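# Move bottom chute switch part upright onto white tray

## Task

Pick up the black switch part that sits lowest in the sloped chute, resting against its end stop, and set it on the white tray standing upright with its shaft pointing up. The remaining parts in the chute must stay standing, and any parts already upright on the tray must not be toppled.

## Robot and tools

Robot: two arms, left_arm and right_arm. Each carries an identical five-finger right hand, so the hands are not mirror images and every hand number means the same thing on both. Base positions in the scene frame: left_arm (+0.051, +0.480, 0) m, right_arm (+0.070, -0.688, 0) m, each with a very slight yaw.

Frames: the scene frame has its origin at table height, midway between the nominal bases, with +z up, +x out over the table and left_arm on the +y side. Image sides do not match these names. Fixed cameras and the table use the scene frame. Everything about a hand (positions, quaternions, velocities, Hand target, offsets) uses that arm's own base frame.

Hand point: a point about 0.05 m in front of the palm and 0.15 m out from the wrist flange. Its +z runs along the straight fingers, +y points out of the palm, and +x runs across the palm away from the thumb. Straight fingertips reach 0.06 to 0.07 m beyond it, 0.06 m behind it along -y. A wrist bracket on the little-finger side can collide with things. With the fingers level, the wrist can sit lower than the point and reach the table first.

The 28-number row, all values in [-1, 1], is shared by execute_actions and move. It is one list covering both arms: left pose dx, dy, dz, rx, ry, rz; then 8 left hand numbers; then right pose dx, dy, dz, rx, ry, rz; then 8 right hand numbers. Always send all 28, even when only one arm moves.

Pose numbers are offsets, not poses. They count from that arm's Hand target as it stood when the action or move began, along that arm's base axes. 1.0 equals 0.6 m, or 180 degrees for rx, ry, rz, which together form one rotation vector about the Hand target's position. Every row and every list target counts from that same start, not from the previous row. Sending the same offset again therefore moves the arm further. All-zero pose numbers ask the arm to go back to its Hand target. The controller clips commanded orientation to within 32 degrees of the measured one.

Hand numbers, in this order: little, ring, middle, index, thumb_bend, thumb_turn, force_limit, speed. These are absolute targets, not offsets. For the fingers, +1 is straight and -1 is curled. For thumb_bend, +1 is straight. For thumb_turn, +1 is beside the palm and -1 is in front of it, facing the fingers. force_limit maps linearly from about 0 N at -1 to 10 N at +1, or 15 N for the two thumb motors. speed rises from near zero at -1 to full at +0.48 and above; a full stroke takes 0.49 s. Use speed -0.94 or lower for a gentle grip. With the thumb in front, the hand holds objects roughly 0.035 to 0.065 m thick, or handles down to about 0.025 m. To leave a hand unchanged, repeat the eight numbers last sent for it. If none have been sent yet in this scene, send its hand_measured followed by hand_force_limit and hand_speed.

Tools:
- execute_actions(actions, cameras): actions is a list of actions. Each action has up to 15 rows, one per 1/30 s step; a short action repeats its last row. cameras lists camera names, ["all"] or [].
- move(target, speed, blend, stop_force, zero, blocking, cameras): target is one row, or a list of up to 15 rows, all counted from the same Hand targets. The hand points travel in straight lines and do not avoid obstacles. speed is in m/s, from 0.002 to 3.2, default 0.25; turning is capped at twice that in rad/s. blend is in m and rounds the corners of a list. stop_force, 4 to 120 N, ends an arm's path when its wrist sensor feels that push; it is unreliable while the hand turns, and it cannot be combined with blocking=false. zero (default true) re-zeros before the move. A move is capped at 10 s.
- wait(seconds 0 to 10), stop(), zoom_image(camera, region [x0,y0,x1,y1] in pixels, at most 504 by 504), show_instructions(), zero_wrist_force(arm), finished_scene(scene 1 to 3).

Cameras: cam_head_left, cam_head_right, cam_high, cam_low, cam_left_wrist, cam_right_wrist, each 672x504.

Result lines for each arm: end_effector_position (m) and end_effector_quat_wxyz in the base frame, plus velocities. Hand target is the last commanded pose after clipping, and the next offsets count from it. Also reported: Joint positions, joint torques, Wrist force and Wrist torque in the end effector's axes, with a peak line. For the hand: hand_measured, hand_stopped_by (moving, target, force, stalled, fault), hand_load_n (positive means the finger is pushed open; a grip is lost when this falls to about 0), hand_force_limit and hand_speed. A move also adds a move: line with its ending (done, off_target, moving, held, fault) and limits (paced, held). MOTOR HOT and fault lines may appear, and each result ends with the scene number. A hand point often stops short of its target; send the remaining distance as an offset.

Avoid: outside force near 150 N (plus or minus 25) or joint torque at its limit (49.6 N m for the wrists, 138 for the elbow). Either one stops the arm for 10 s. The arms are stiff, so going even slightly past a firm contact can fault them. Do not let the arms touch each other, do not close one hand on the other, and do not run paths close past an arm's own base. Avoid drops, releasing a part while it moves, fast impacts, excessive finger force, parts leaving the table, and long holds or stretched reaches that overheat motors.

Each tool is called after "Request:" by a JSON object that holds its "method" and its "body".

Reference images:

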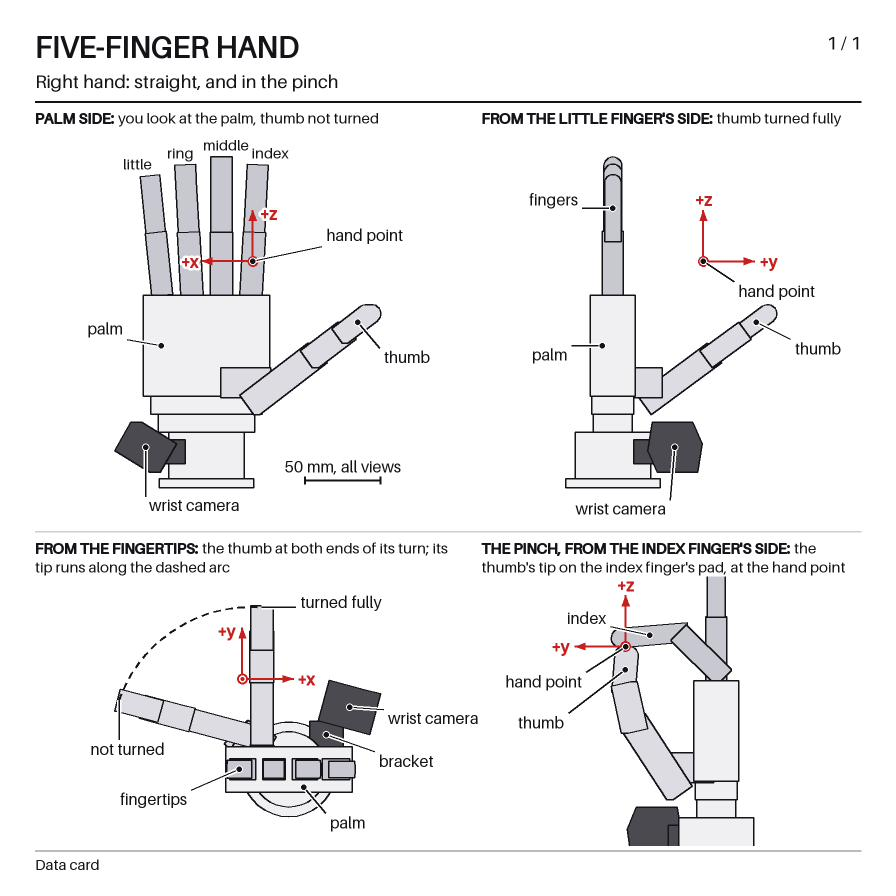

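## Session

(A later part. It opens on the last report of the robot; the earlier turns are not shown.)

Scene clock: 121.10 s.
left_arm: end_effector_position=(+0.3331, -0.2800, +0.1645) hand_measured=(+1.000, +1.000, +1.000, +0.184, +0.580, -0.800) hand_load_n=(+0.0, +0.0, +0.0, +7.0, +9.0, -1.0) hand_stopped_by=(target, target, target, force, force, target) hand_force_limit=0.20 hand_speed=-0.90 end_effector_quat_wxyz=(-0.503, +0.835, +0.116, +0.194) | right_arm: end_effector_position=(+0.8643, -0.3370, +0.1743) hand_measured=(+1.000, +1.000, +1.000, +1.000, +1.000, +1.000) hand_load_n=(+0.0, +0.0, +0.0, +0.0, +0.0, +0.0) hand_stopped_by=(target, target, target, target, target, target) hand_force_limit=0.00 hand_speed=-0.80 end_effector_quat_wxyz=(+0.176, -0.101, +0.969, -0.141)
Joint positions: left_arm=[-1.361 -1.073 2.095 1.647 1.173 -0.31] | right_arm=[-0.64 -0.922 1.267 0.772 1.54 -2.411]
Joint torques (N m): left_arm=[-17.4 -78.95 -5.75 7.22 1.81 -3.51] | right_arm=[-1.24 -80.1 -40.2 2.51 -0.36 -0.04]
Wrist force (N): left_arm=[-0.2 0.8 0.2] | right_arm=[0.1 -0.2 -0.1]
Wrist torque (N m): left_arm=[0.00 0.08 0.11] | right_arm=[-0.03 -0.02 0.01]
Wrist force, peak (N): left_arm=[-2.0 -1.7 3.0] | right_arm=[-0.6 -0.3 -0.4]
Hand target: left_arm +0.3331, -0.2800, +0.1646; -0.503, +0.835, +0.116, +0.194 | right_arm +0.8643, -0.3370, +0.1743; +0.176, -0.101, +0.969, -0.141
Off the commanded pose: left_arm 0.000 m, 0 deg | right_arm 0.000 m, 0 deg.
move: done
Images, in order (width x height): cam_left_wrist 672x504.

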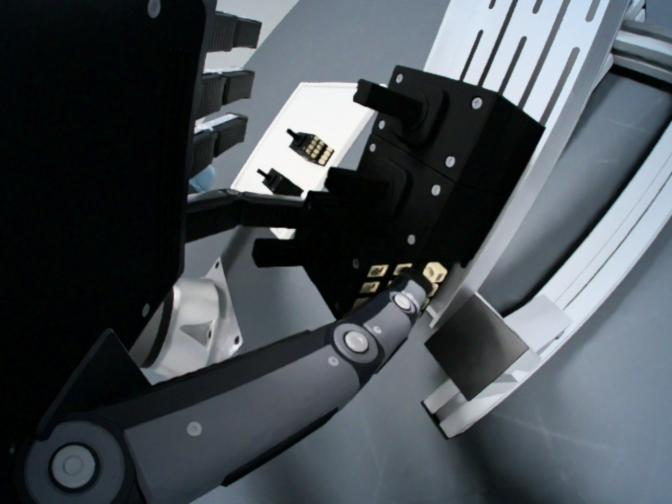

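Request:
{"method": "move", "body": {"target": [[-0.0584,0,0.12,0,0,0,1,1,1,-0.1,0.1,-0.8,0.2,-0.9,0,0,0,0,0,0,1,1,1,1,1,1,0,-0.8],[0.0582,0.7083,0.084,0,0,0,1,1,1,-0.1,0.1,-0.8,0.2,-0.9,0,0,0,0,0,0,1,1,1,1,1,1,0,-0.8]], "speed": [0.08,0.18], "blend": 0.02, "cameras": ["cam_left_wrist","cam_low","cam_high"]}}

Request:
{"method": "zoom_image", "body": {"camera": "cam_left_wrist", "region": [230, 130, 530, 430]}}

Request:
{"method": "zoom_image", "body": {"camera": "cam_high", "region": [380, 130, 580, 330]}}

Scene clock: 136.27 s.
left_arm: end_effector_position=(+0.3680, +0.1449, +0.2150) hand_measured=(+1.000, +1.000, +1.000, +0.184, +0.580, -0.800) hand_load_n=(+0.0, -0.5, +0.0, +6.5, +8.5, -0.5) hand_stopped_by=(target, target, target, force, force, target) hand_force_limit=0.20 hand_speed=-0.90 end_effector_quat_wxyz=(-0.503, +0.835, +0.116, +0.194) | right_arm: end_effector_position=(+0.8643, -0.3370, +0.1743) hand_measured=(+1.000, +1.000, +1.000, +1.000, +1.000, +1.000) hand_load_n=(+0.0, +0.0, +0.0, +0.0, +0.0, +0.0) hand_stopped_by=(target, target, target, target, target, target) hand_force_limit=0.00 hand_speed=-0.80 end_effector_quat_wxyz=(+0.176, -0.101, +0.969, -0.141)
Joint positions: left_arm=[-0.766 -1.473 2.506 1.372 0.675 0.11] | right_arm=[-0.64 -0.922 1.267 0.772 1.54 -2.411]
Joint torques (N m): left_arm=[19.49 -9.45 -29.99 -1 -3.33 4.18] | right_arm=[-2.42 -79.94 -40.54 2.53 -0.35 -0.11]
Wrist force (N): left_arm=[-0.4 0.8 0.2] | right_arm=[-0.2 -0.1 0.2]
Wrist torque (N m): left_arm=[0.02 0.05 -0.01] | right_arm=[-0.03 0.01 0.00]
Wrist force, peak (N): left_arm=[-0.3 1.4 0.7] | right_arm=[-0.5 -0.7 -0.5]
Hand target: left_arm +0.3680, +0.1449, +0.2150; -0.503, +0.835, +0.116, +0.194 | right_arm +0.8643, -0.3370, +0.1743; +0.176, -0.101, +0.969, -0.141
Off the commanded pose: left_arm 0.000 m, 0 deg | right_arm 0.000 m, 0 deg.
move: done
Images, in order (width x height): cam_high 672x504, cam_low 672x504, cam_left_wrist 672x504.

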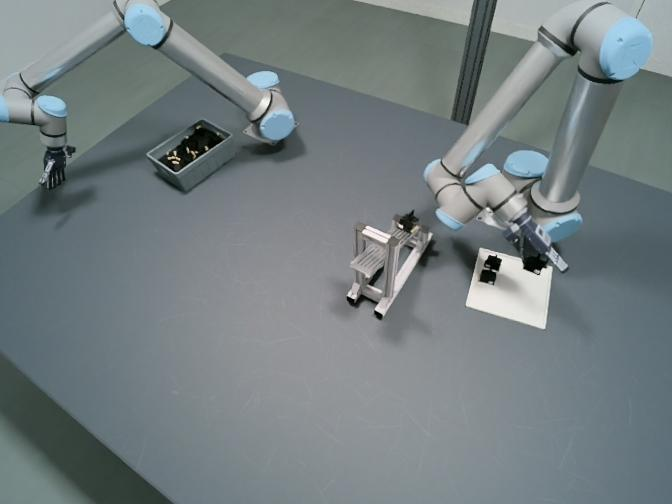

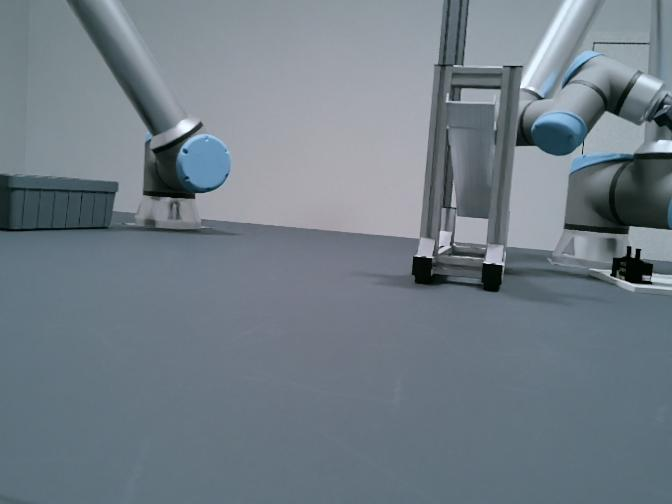

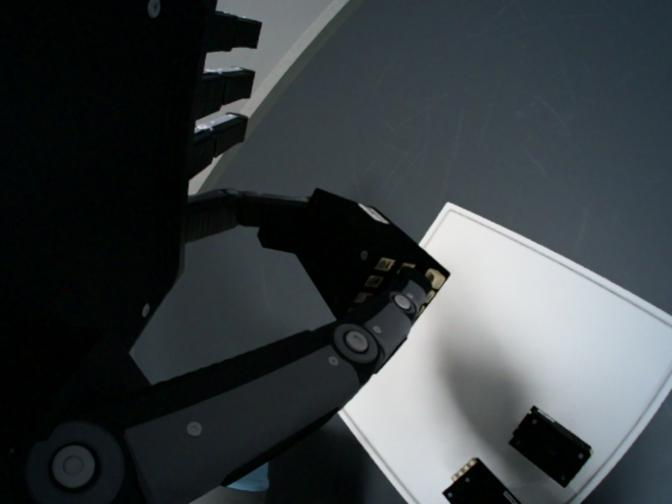

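Scaled by 1.680 from the camera's 672x504 image, which has a finer 960x720 frame.

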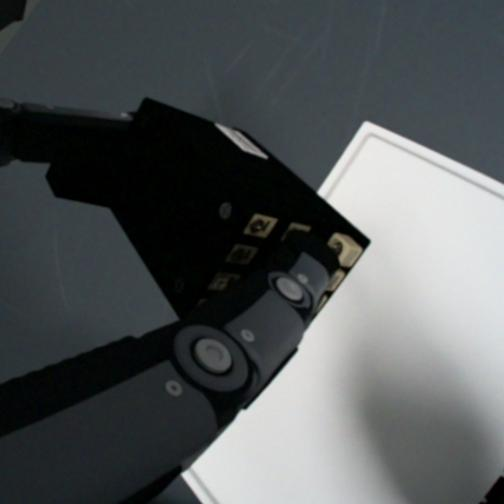

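Scaled by 2.520 from the camera's 672x504 image, which has a finer 960x720 frame.

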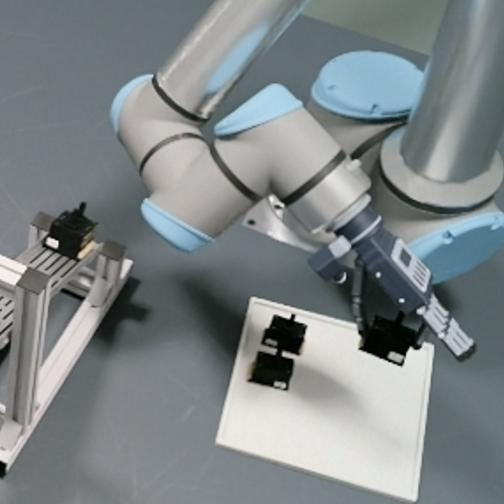

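Request:
{"method": "move", "body": {"target": [0,0,-0.2333,0,0.078,0,1,1,1,-0.1,0.1,-0.8,0.2,-0.9,0,0,0,0,0,0,1,1,1,1,1,1,0,-0.8], "speed": 0.15, "cameras": ["cam_left_wrist","cam_low","cam_high"]}}

Request:
{"method": "zoom_image", "body": {"camera": "cam_left_wrist", "region": [230, 130, 530, 430]}}

Request:
{"method": "zoom_image", "body": {"camera": "cam_high", "region": [460, 220, 580, 340]}}

Request:
{"method": "zoom_image", "body": {"camera": "cam_low", "region": [552, 180, 672, 300]}}

Scene clock: 149.03 s.
left_arm: end_effector_position=(+0.3665, +0.1448, +0.0934) hand_measured=(+1.000, +1.000, +1.000, +0.184, +0.580, -0.800) hand_load_n=(+0.0, +0.0, +0.0, +6.5, +8.5, -1.0) hand_stopped_by=(target, target, target, force, force, target) hand_force_limit=0.20 hand_speed=-0.90 end_effector_quat_wxyz=(-0.513, +0.850, +0.061, +0.102) | right_arm: end_effector_position=(+0.8643, -0.3370, +0.1743) hand_measured=(+1.000, +1.000, +1.000, +1.000, +1.000, +1.000) hand_load_n=(+0.0, +0.0, +0.0, +0.0, -0.5, -0.5) hand_stopped_by=(target, target, target, target, target, target) hand_force_limit=0.00 hand_speed=-0.80 end_effector_quat_wxyz=(+0.176, -0.101, +0.969, -0.141)
Joint positions: left_arm=[-0.682 -1.147 2.459 1.066 0.713 0.36] | right_arm=[-0.64 -0.922 1.267 0.772 1.54 -2.411]
Joint torques (N m): left_arm=[2 -41.8 -5.48 2.73 -1.29 1.08] | right_arm=[-2.17 -79.75 -40.22 2.31 -0.3 -0.18]
Wrist force (N): left_arm=[-0.1 0.8 0.3] | right_arm=[-0.1 -0.2 0.2]
Wrist torque (N m): left_arm=[0.03 0.03 0.15] | right_arm=[-0.04 0.00 -0.01]
Wrist force, peak (N): left_arm=[1.3 7.0 3.5] | right_arm=[-0.6 -0.6 0.2]
Hand target: left_arm +0.3665, +0.1448, +0.0934; -0.513, +0.850, +0.061, +0.102 (not the last commanded pose) | right_arm +0.8643, -0.3370, +0.1743; +0.176, -0.101, +0.969, -0.141
Off the commanded pose: left_arm 0.019 m, 2 deg | right_arm 0.000 m, 0 deg.
FORCE FAULT: contact force on the left arm reached its limit, and that arm stopped. The contact can be on any part of that arm, not only on its tool. That arm's remaining commands of this call were not run. That arm is still stopped at the end of this call. That arm stays stopped for about 10 more seconds. Until then a move that you send moves the other arm only, and its call returns only when the move has ended. Once the stop has ended, the next robot result says so. If the stop ends while you think or write, that arm runs what you send next, counted from a new Hand target: where the arm stands when the stop ends. While its stop runs, that arm, its gripper or tool too, takes no new command. Until it ends, the stop uses up actions while you think or wait. An arm that is not stopped still takes commands.
move: fault (left_arm)
Images, in order (width x height): cam_high 672x504, cam_low 672x504, cam_left_wrist 672x504.

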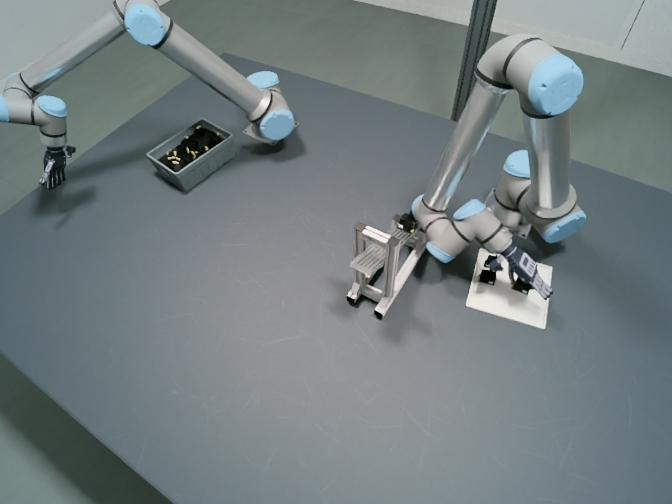

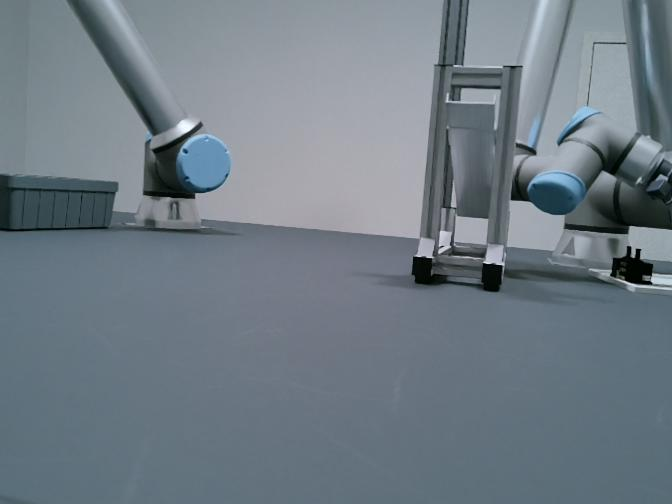

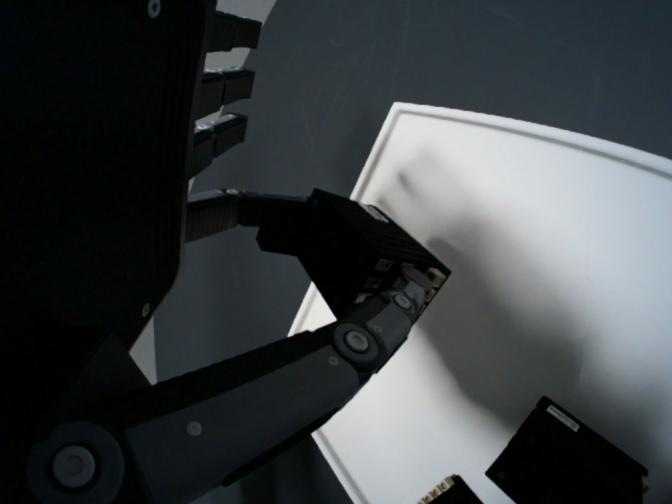

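Scaled by 1.680 from the camera's 672x504 image, which has a finer 960x720 frame.

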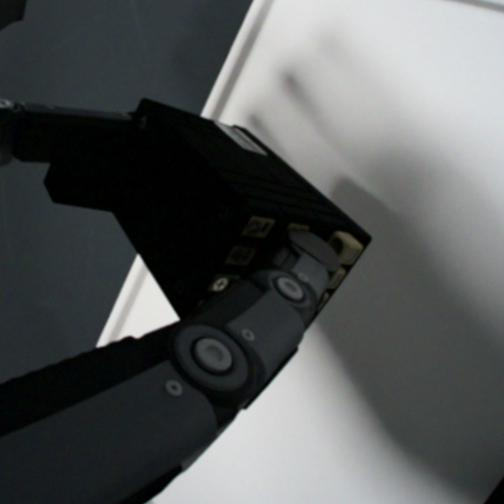

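Scaled by 4.200 from the camera's 672x504 image, which has a finer 960x720 frame.

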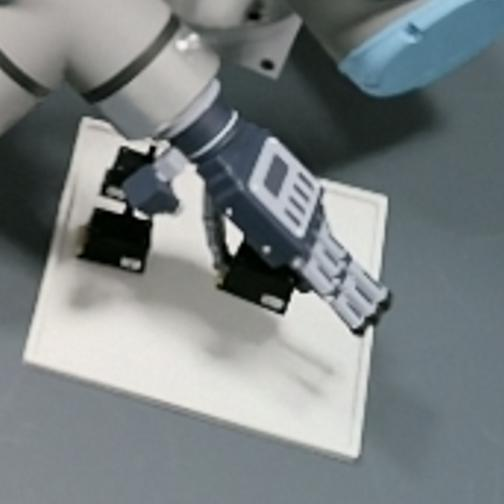

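Scaled by 4.200 from the camera's 672x504 image, which has a finer 960x720 frame.

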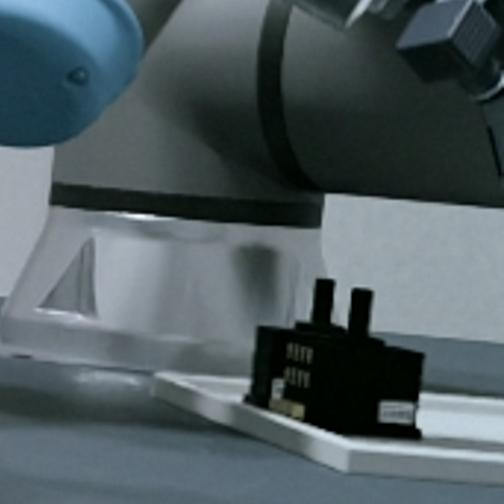

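Request:
{"method": "zoom_image", "body": {"camera": "cam_high", "region": [340, 160, 500, 320]}}

Request:
{"method": "wait", "body": {"seconds": 4, "cameras": ["cam_head_left","cam_head_right","cam_high"]}}

Request:
{"method": "zoom_image", "body": {"camera": "cam_head_left", "region": [90, 180, 290, 380]}}

Scaled by 3.150 from the camera's 672x504 image, which has a finer 960x720 frame.

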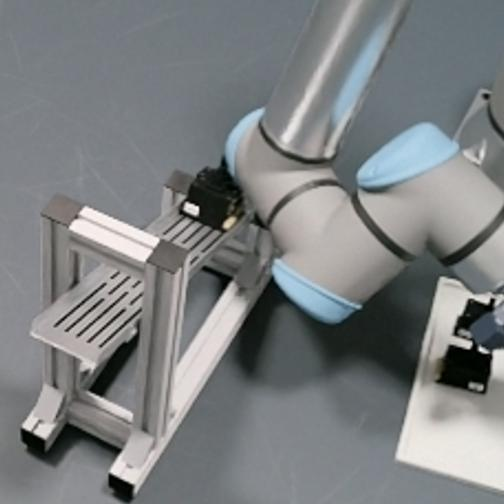

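Scene clock: 155.50 s.
left_arm: end_effector_position=(+0.3665, +0.1448, +0.0934) hand_measured=(+1.000, +1.000, +1.000, +0.184, +0.580, -0.800) hand_load_n=(+0.0, +0.0, +0.0, +6.0, +8.0, -1.0) hand_stopped_by=(target, target, target, force, force, target) hand_force_limit=0.20 hand_speed=-0.90 end_effector_quat_wxyz=(-0.513, +0.850, +0.061, +0.102) | right_arm: end_effector_position=(+0.8643, -0.3370, +0.1743) hand_measured=(+1.000, +1.000, +1.000, +1.000, +1.000, +1.000) hand_load_n=(+0.0, -0.5, +0.0, +0.0, +0.0, +0.0) hand_stopped_by=(target, target, target, target, target, target) hand_force_limit=0.00 hand_speed=-0.80 end_effector_quat_wxyz=(+0.176, -0.101, +0.969, -0.141)
Joint positions: left_arm=[-0.682 -1.147 2.459 1.066 0.713 0.36] | right_arm=[-0.64 -0.922 1.267 0.772 1.54 -2.411]
Joint torques (N m): left_arm=[2.83 -41.73 -7.16 3.53 -0.91 0.19] | right_arm=[-1.21 -79.36 -40.59 2.34 -0.44 -0.06]
Wrist force (N): left_arm=[0.2 0.6 0.1] | right_arm=[-0.2 -0.4 -0.2]
Wrist torque (N m): left_arm=[0.01 0.01 0.16] | right_arm=[-0.04 0.03 -0.01]
Wrist force, peak (N): left_arm=[0.1 0.9 0.9] | right_arm=[-0.6 -0.4 0.3]
Hand target: left_arm +0.3665, +0.1448, +0.0934; -0.513, +0.850, +0.061, +0.102 (not the last commanded pose) | right_arm +0.8643, -0.3370, +0.1743; +0.176, -0.101, +0.969, -0.141
Off the commanded pose: left_arm 0.019 m, 2 deg | right_arm 0.000 m, 0 deg.
FORCE FAULT, CONTINUED: the left arm was still stopped when this call began, by the force fault that an earlier result reported. Since the last result the stop counts as 12 of the actions that you can send in this scene. That arm is still stopped at the end of this call. That arm stays stopped for about 3 more seconds. If the stop ends while you think or write, that arm runs what you send next, counted from a new Hand target: where the arm stands when the stop ends. While its stop runs, that arm, its gripper or tool too, takes no new command.
wait: 4.00 s; at rest from the start
Images, in order (width x height): cam_head_left 672x504, cam_head_right 672x504, cam_high 672x504.

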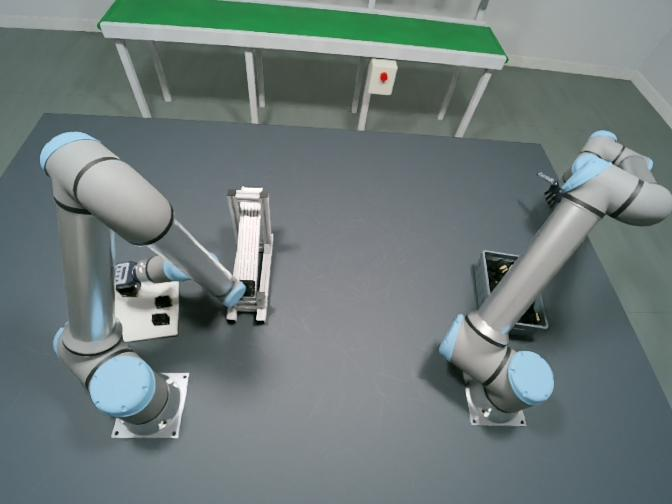

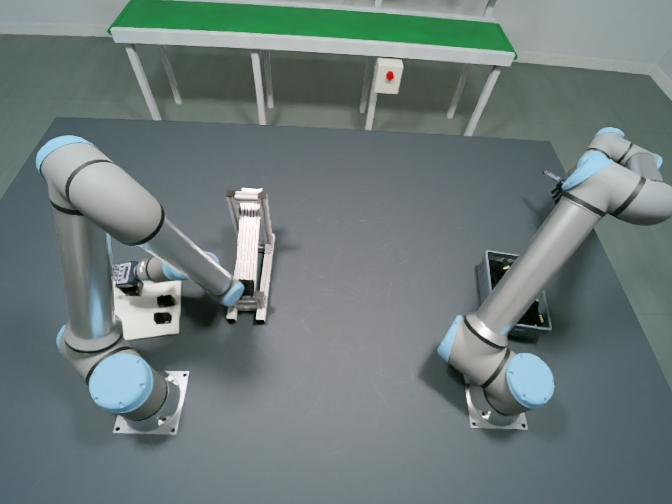

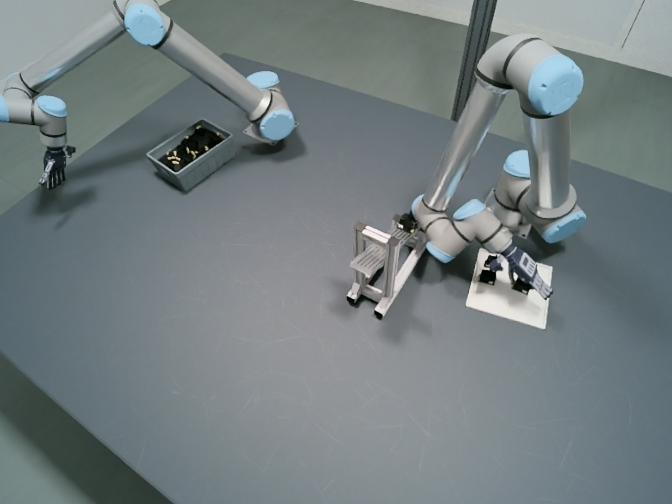

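Scaled by 2.520 from the camera's 672x504 image, which has a finer 960x720 frame.

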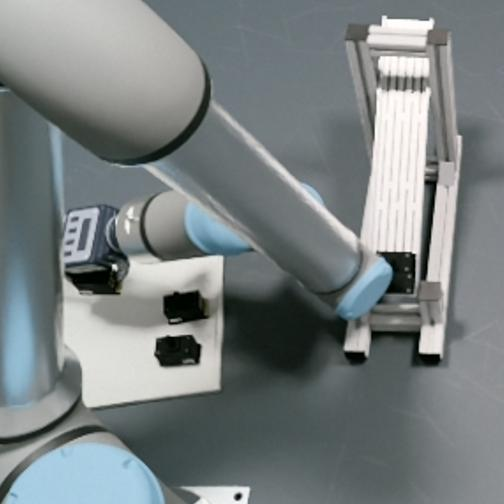

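Request:
{"method": "move", "body": {"target": [[0.0025,0.003,0.1,0,0,0,1,1,1,-0.1,0.1,-0.8,0.2,-0.9,0,0,0,0,0,0,1,1,1,1,1,1,0,-0.8],[0.0025,0.003,0.33,0,0,0,1,1,1,-0.1,0.1,-0.8,0.2,-0.9,0,0,0,0,0,0,1,1,1,1,1,1,0,-0.8]], "speed": [0.08,0.15], "blend": 0.01, "cameras": ["cam_high","cam_left_wrist"]}}

Request:
{"method": "zoom_image", "body": {"camera": "cam_high", "region": [340, 160, 500, 320]}}

Scene clock: 170.90 s.
left_arm: end_effector_position=(+0.3680, +0.1466, +0.2913) hand_measured=(+1.000, +1.000, +1.000, +0.184, +0.580, -0.800) hand_load_n=(+0.0, +0.0, +0.0, +6.5, +8.0, -1.0) hand_stopped_by=(target, target, target, force, force, target) hand_force_limit=0.20 hand_speed=-0.90 end_effector_quat_wxyz=(-0.513, +0.850, +0.061, +0.102) | right_arm: end_effector_position=(+0.8643, -0.3370, +0.1743) hand_measured=(+1.000, +1.000, +1.000, +1.000, +1.000, +1.000) hand_load_n=(+0.0, +0.0, +0.0, +0.0, +0.0, +0.0) hand_stopped_by=(target, target, target, target, target, target) hand_force_limit=0.00 hand_speed=-0.80 end_effector_quat_wxyz=(+0.176, -0.101, +0.969, -0.141)
Joint positions: left_arm=[-0.675 -1.571 2.366 1.576 0.708 0.368] | right_arm=[-0.64 -0.922 1.267 0.772 1.54 -2.411]
Joint torques (N m): left_arm=[-15.67 -43.87 -37.55 7.15 0.67 -3.35] | right_arm=[-2.75 -80.19 -39.98 2.35 -0.45 -0.15]
Wrist force (N): left_arm=[-0.3 0.6 0.1] | right_arm=[-0.3 -0.7 -0.2]
Wrist torque (N m): left_arm=[-0.01 0.08 0.12] | right_arm=[-0.10 0.03 -0.03]
Wrist force, peak (N): left_arm=[-0.4 1.4 0.6] | right_arm=[-0.8 -0.5 0.0]
Hand target: left_arm +0.3680, +0.1466, +0.2914; -0.513, +0.850, +0.061, +0.102 | right_arm +0.8643, -0.3370, +0.1743; +0.176, -0.101, +0.969, -0.141
Off the commanded pose: left_arm 0.000 m, 0 deg | right_arm 0.000 m, 0 deg.
FORCE FAULT, CONTINUED: the left arm's stop, for the force fault that an earlier result reported, is over. The rest of the stop counts as 6 of the actions that you can send in this scene. The stop ended before this call began, so that arm ran this call's commands, counted from a new Hand target: where the arm stood when the stop ended. During its stop the left arm's controller moved it back a little.
move: done
Images, in order (width x height): cam_high 672x504, cam_left_wrist 672x504.

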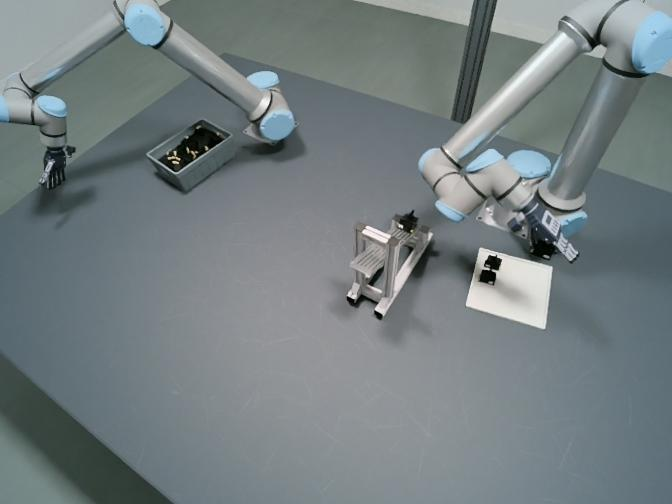

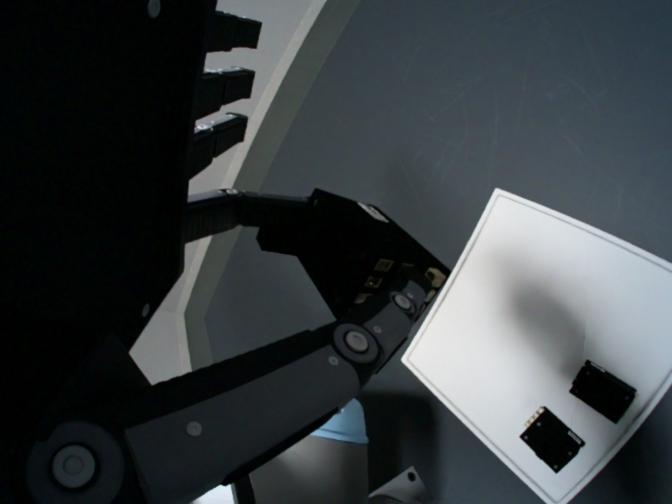

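Scaled by 3.150 from the camera's 672x504 image, which has a finer 960x720 frame.

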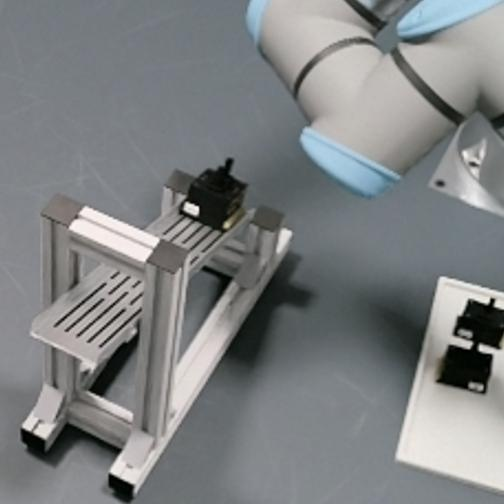

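Request:
{"method": "move", "body": {"target": [0,0,0,0,0,0.48,1,1,1,-0.1,0.1,-0.8,0.2,-0.9,0,0,0,0,0,0,1,1,1,1,1,1,0,-0.8], "speed": 0.3, "cameras": ["cam_high","cam_left_wrist","cam_head_left","cam_low"]}}

Request:
{"method": "zoom_image", "body": {"camera": "cam_high", "region": [440, 160, 600, 320]}}

Request:
{"method": "zoom_image", "body": {"camera": "cam_low", "region": [552, 60, 672, 180]}}

Scene clock: 177.70 s.
left_arm: end_effector_position=(+0.3680, +0.1466, +0.2914) hand_measured=(+1.000, +1.000, +1.000, +0.184, +0.580, -0.800) hand_load_n=(+0.0, +0.0, +0.0, +6.5, +8.5, -1.0) hand_stopped_by=(target, target, target, force, force, target) hand_force_limit=0.20 hand_speed=-0.90 end_effector_quat_wxyz=(-0.444, +0.578, +0.626, -0.277) | right_arm: end_effector_position=(+0.8643, -0.3370, +0.1743) hand_measured=(+1.000, +1.000, +1.000, +1.000, +1.000, +1.000) hand_load_n=(+0.0, +0.0, +0.0, +0.5, +0.0, +0.0) hand_stopped_by=(target, target, target, target, target, target) hand_force_limit=0.00 hand_speed=-0.80 end_effector_quat_wxyz=(+0.176, -0.101, +0.969, -0.141)
Joint positions: left_arm=[-0.093 -1.234 1.996 1.908 1.486 -0.224] | right_arm=[-0.64 -0.922 1.267 0.772 1.54 -2.411]
Joint torques (N m): left_arm=[20.28 -36.52 -39.84 7.44 2.2 -3.44] | right_arm=[-2.03 -79.53 -40.39 2.31 -0.59 -0.06]
Wrist force (N): left_arm=[0.1 0.9 0.4] | right_arm=[0.1 0.1 0.0]
Wrist torque (N m): left_arm=[0.04 0.00 0.14] | right_arm=[0.01 -0.02 0.01]
Wrist force, peak (N): left_arm=[-0.1 1.5 0.4] | right_arm=[-0.3 -0.8 0.3]
Hand target: left_arm +0.3680, +0.1466, +0.2914; -0.444, +0.578, +0.626, -0.277 | right_arm +0.8643, -0.3370, +0.1743; +0.176, -0.101, +0.969, -0.141
Off the commanded pose: left_arm 0.000 m, 0 deg | right_arm 0.000 m, 0 deg.
move: done
Images, in order (width x height): cam_head_left 672x504, cam_high 672x504, cam_low 672x504, cam_left_wrist 672x504.

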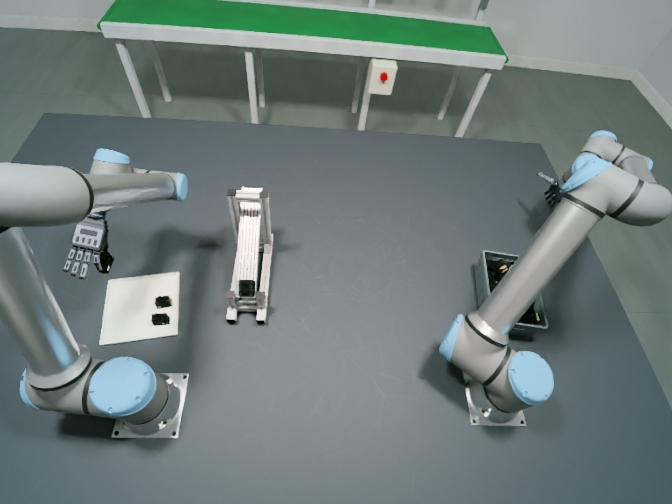

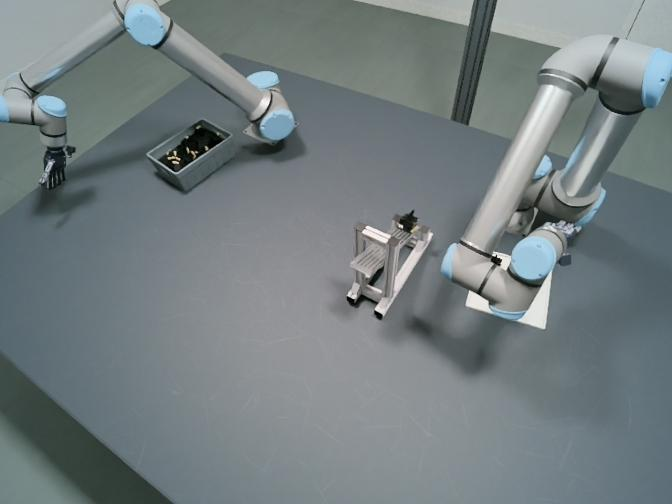

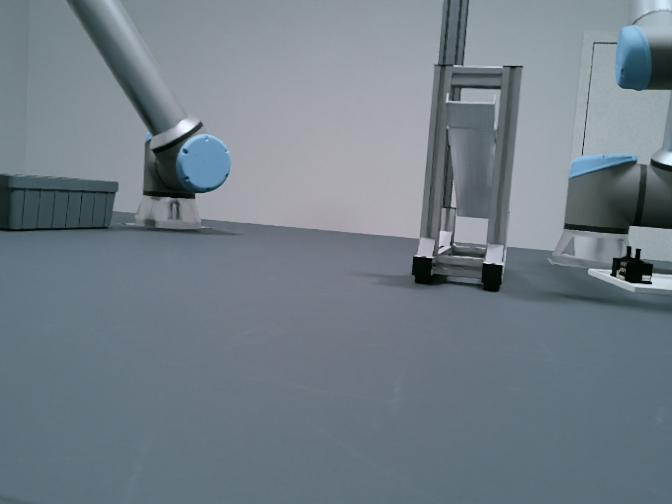

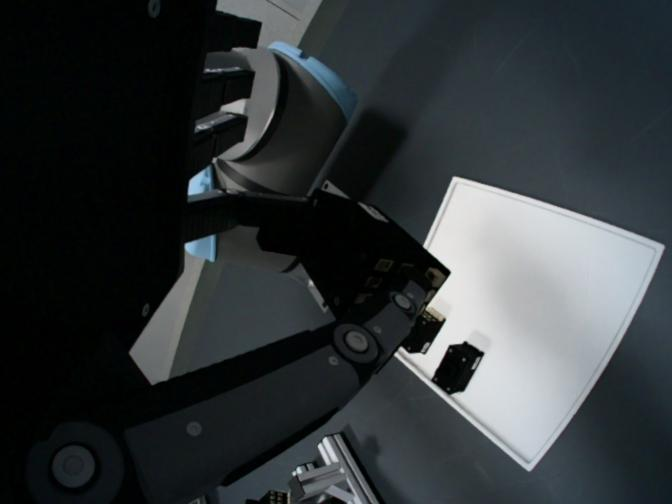

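Scaled by 3.150 from the camera's 672x504 image, which has a finer 960x720 frame.

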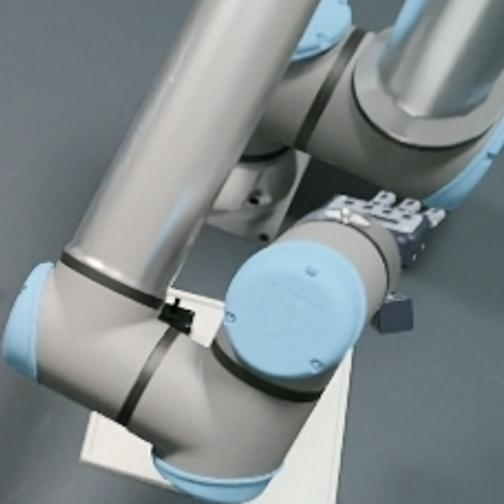

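Scaled by 4.200 from the camera's 672x504 image, which has a finer 960x720 frame.

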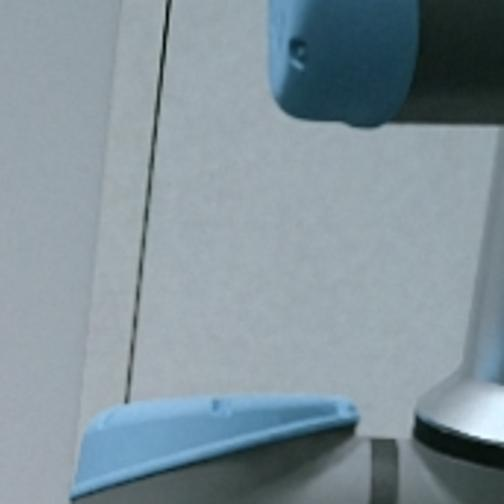

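Request:
{"method": "move", "body": {"target": [0,0,-0.362,0,0,0,1,1,1,-0.1,0.1,-0.8,0.2,-0.9,0,0,0,0,0,0,1,1,1,1,1,1,0,-0.8], "speed": 0.12, "stop_force": 15, "cameras": ["cam_high","cam_left_wrist","cam_low","cam_head_left"]}}

Request:
{"method": "zoom_image", "body": {"camera": "cam_left_wrist", "region": [230, 130, 530, 430]}}

Request:
{"method": "zoom_image", "body": {"camera": "cam_low", "region": [502, 130, 672, 300]}}

Request:
{"method": "zoom_image", "body": {"camera": "cam_head_left", "region": [50, 210, 210, 370]}}

Scene clock: 187.00 s.
left_arm: end_effector_position=(+0.3680, +0.1466, +0.0742) hand_measured=(+1.000, +1.000, +1.000, +0.184, +0.580, -0.800) hand_load_n=(+0.0, +0.0, +0.0, +6.5, +8.5, -1.0) hand_stopped_by=(target, target, target, force, force, target) hand_force_limit=0.20 hand_speed=-0.90 end_effector_quat_wxyz=(-0.444, +0.578, +0.626, -0.277) | right_arm: end_effector_position=(+0.8643, -0.3370, +0.1743) hand_measured=(+1.000, +1.000, +1.000, +1.000, +1.000, +1.000) hand_load_n=(+0.0, +0.0, +0.0, +0.0, +0.0, +0.0) hand_stopped_by=(target, target, target, target, target, target) hand_force_limit=0.00 hand_speed=-0.80 end_effector_quat_wxyz=(+0.176, -0.101, +0.969, -0.141)
Joint positions: left_arm=[-0.093 -0.913 2.048 1.535 1.487 -0.225] | right_arm=[-0.64 -0.922 1.267 0.772 1.54 -2.411]
Joint torques (N m): left_arm=[-3.86 -52.42 -25.8 -0.29 -2.39 0.34] | right_arm=[-1.1 -80.49 -40.44 2.22 -0.43 0.04]
Wrist force (N): left_arm=[0.3 1.0 0.3] | right_arm=[-0.5 -0.5 -0.1]
Wrist torque (N m): left_arm=[0.04 -0.02 0.14] | right_arm=[-0.07 0.07 -0.03]
Wrist force, peak (N): left_arm=[-0.4 1.4 0.6] | right_arm=[-0.4 0.1 0.7]
Hand target: left_arm +0.3680, +0.1466, +0.0742; -0.444, +0.578, +0.626, -0.277 | right_arm +0.8643, -0.3370, +0.1743; +0.176, -0.101, +0.969, -0.141
Off the commanded pose: left_arm 0.000 m, 0 deg | right_arm 0.000 m, 0 deg.
move: done
Images, in order (width x height): cam_head_left 672x504, cam_high 672x504, cam_low 672x504, cam_left_wrist 672x504.

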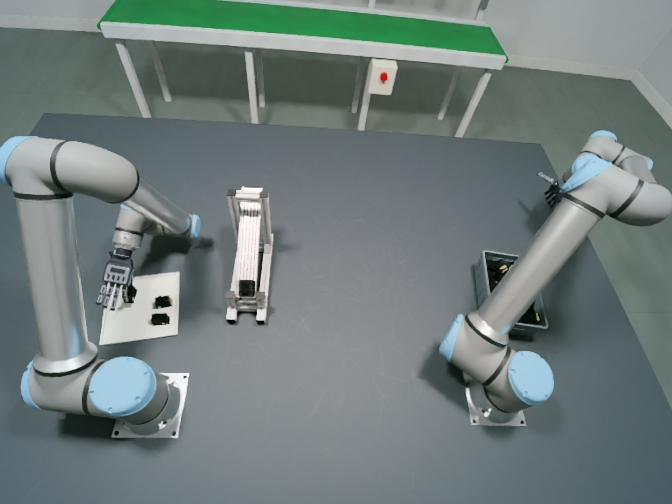

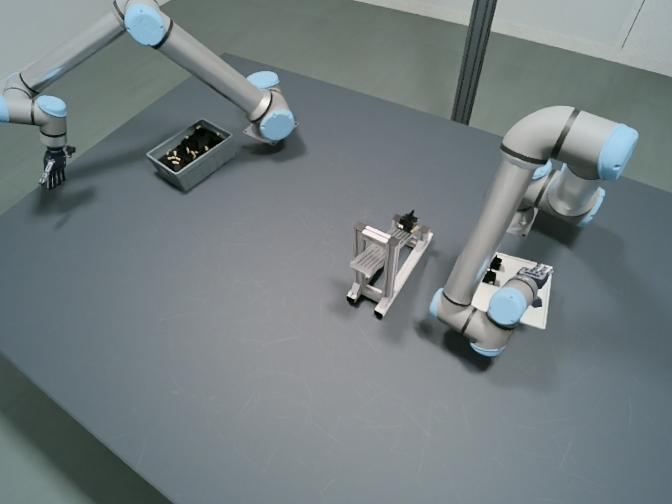

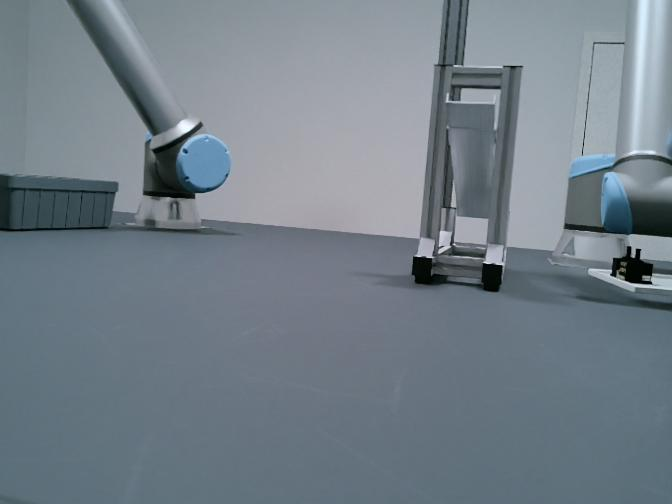

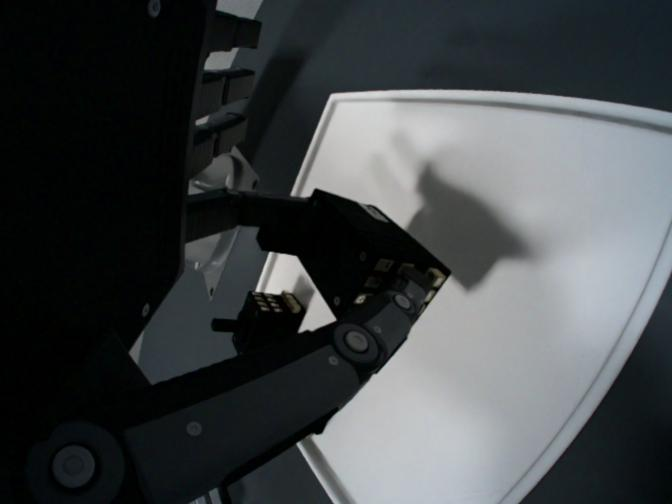

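Scaled by 1.680 from the camera's 672x504 image, which has a finer 960x720 frame.

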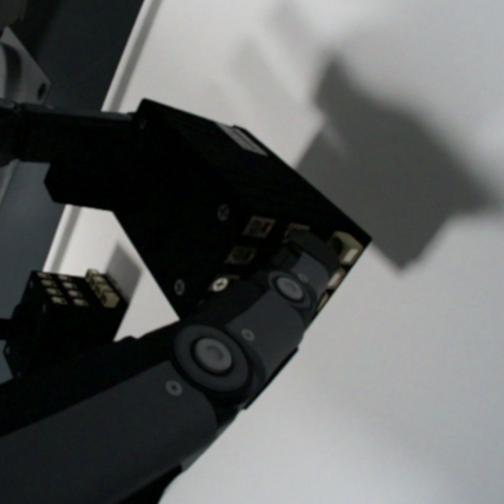

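Scaled by 2.965 from the camera's 672x504 image, which has a finer 960x720 frame.

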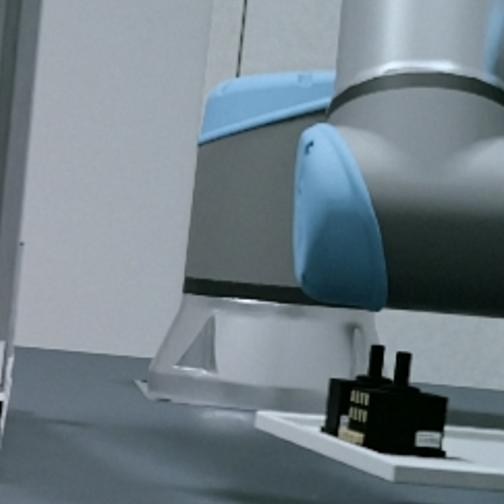

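Scaled by 3.150 from the camera's 672x504 image, which has a finer 960x720 frame.

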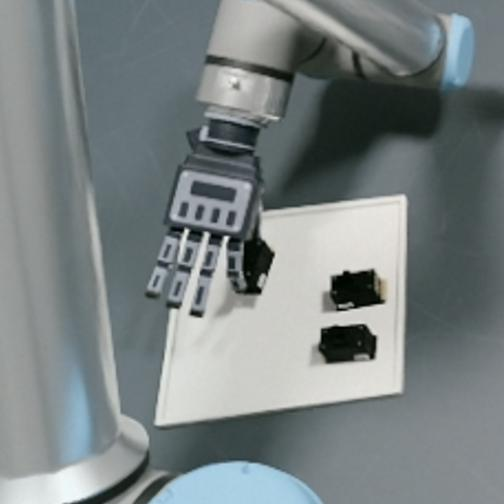

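Request:
{"method": "move", "body": {"target": [0,0,-0.075,0,0,0,1,1,1,-0.1,0.1,-0.8,0.2,-0.9,0,0,0,0,0,0,1,1,1,1,1,1,0,-0.8], "speed": 0.025, "stop_force": 4, "cameras": ["cam_left_wrist"]}}

Request:
{"method": "zoom_image", "body": {"camera": "cam_left_wrist", "region": [230, 130, 530, 430]}}

Scene clock: 193.47 s.
left_arm: end_effector_position=(+0.3680, +0.1466, +0.0424) hand_measured=(+1.000, +1.000, +1.000, +0.184, +0.580, -0.800) hand_load_n=(+0.0, +0.0, +0.0, +6.0, +8.0, -0.5) hand_stopped_by=(target, target, target, force, force, target) hand_force_limit=0.20 hand_speed=-0.90 end_effector_quat_wxyz=(-0.444, +0.578, +0.626, -0.277) | right_arm: end_effector_position=(+0.8643, -0.3370, +0.1743) hand_measured=(+1.000, +1.000, +1.000, +1.000, +1.000, +1.000) hand_load_n=(+0.0, +0.0, +0.0, +0.0, +0.0, +0.0) hand_stopped_by=(target, target, target, target, target, target) hand_force_limit=0.00 hand_speed=-0.80 end_effector_quat_wxyz=(+0.176, -0.101, +0.969, -0.141)
Joint positions: left_arm=[-0.093 -0.859 2.043 1.487 1.487 -0.225] | right_arm=[-0.64 -0.922 1.267 0.772 1.54 -2.411]
Joint torques (N m): left_arm=[-10.68 -85.9 1.09 7.13 -2.2 2.67] | right_arm=[-2.05 -79.97 -40.23 2.28 -0.56 -0.06]
Wrist force (N): left_arm=[-0.2 0.9 0.1] | right_arm=[-0.2 -0.1 0.1]
Wrist torque (N m): left_arm=[0.03 0.07 0.10] | right_arm=[-0.02 0.02 -0.01]
Wrist force, peak (N): left_arm=[2.0 -4.3 -3.1] | right_arm=[-0.7 -0.6 -0.2]
Hand target: left_arm +0.3680, +0.1466, +0.0424; -0.444, +0.578, +0.626, -0.277 (not the last commanded pose) | right_arm +0.8643, -0.3370, +0.1743; +0.176, -0.101, +0.969, -0.141
Off the commanded pose: left_arm 0.013 m, 0 deg | right_arm 0.000 m, 0 deg.
move: contact (left_arm)
Images, in order (width x height): cam_left_wrist 672x504.

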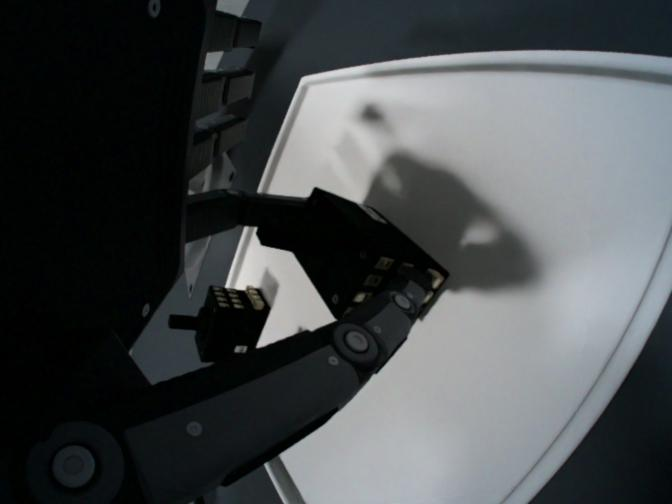

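Scaled by 1.680 from the camera's 672x504 image, which has a finer 960x720 frame.

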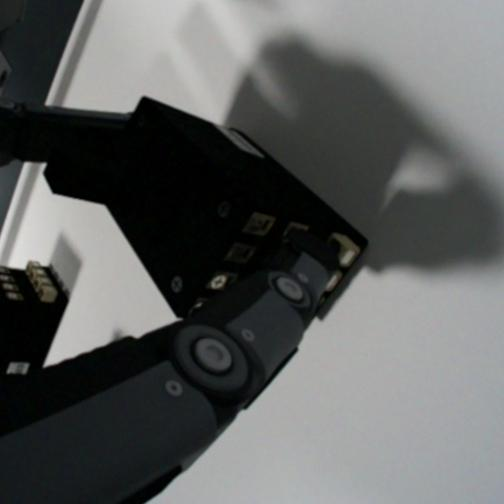

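Request:
{"method": "move", "body": {"target": [0,0,0,0,0,0,1,1,1,0.6,0.88,-0.8,0.2,-0.85,0,0,0,0,0,0,1,1,1,1,1,1,0,-0.8], "cameras": ["cam_left_wrist"]}}

Request:
{"method": "zoom_image", "body": {"camera": "cam_left_wrist", "region": [230, 130, 530, 430]}}

Scene clock: 197.93 s.
left_arm: end_effector_position=(+0.3680, +0.1466, +0.0424) hand_measured=(+1.000, +1.000, +1.000, +0.600, +0.880, -0.800) hand_load_n=(+0.0, +0.0, +0.0, +0.0, +0.0, +0.0) hand_stopped_by=(target, target, target, target, target, target) hand_force_limit=0.20 hand_speed=-0.85 end_effector_quat_wxyz=(-0.444, +0.578, +0.626, -0.277) | right_arm: end_effector_position=(+0.8643, -0.3370, +0.1743) hand_measured=(+1.000, +1.000, +1.000, +1.000, +1.000, +1.000) hand_load_n=(+0.0, +0.0, +0.0, +0.0, +0.0, +0.0) hand_stopped_by=(target, target, target, target, target, target) hand_force_limit=0.00 hand_speed=-0.80 end_effector_quat_wxyz=(+0.176, -0.101, +0.969, -0.141)
Joint positions: left_arm=[-0.093 -0.859 2.043 1.487 1.487 -0.225] | right_arm=[-0.64 -0.922 1.267 0.772 1.54 -2.411]
Joint torques (N m): left_arm=[-9.57 -87.99 0.31 5.78 -1.97 2.56] | right_arm=[-2.39 -80.68 -40.75 2.24 -0.64 -0.08]
Wrist force (N): left_arm=[0.0 0.3 -0.3] | right_arm=[0.1 -0.5 -0.4]
Wrist torque (N m): left_arm=[0.03 0.06 0.11] | right_arm=[-0.06 -0.02 -0.01]
Wrist force, peak (N): left_arm=[-0.1 1.1 1.0] | right_arm=[-0.2 -0.3 -0.6]
Hand target: left_arm +0.3680, +0.1466, +0.0424; -0.444, +0.578, +0.626, -0.277 | right_arm +0.8643, -0.3370, +0.1743; +0.176, -0.101, +0.969, -0.141
Off the commanded pose: left_arm 0.000 m, 0 deg | right_arm 0.000 m, 0 deg.
move: done
Images, in order (width x height): cam_left_wrist 672x504.

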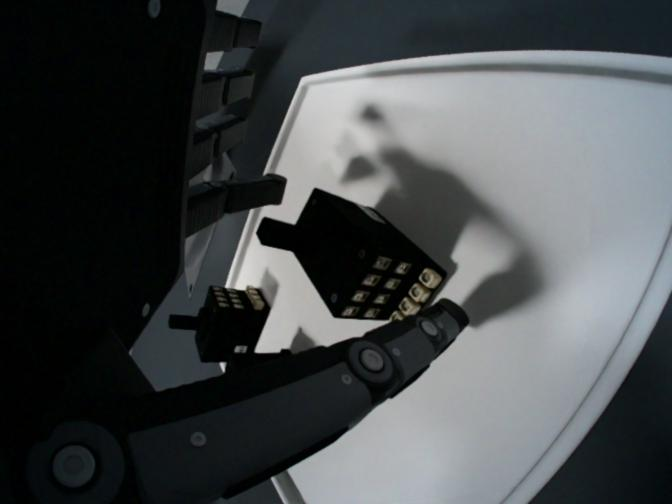

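Scaled by 1.680 from the camera's 672x504 image, which has a finer 960x720 frame.

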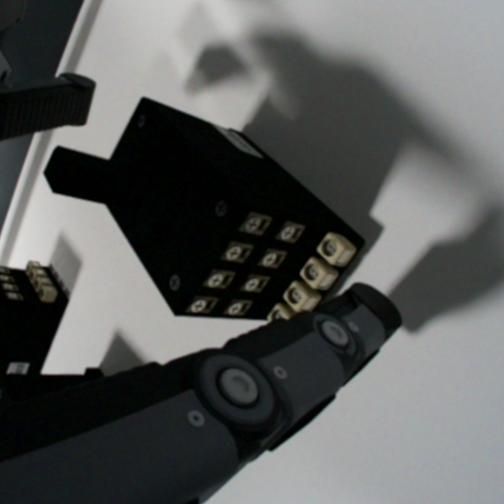

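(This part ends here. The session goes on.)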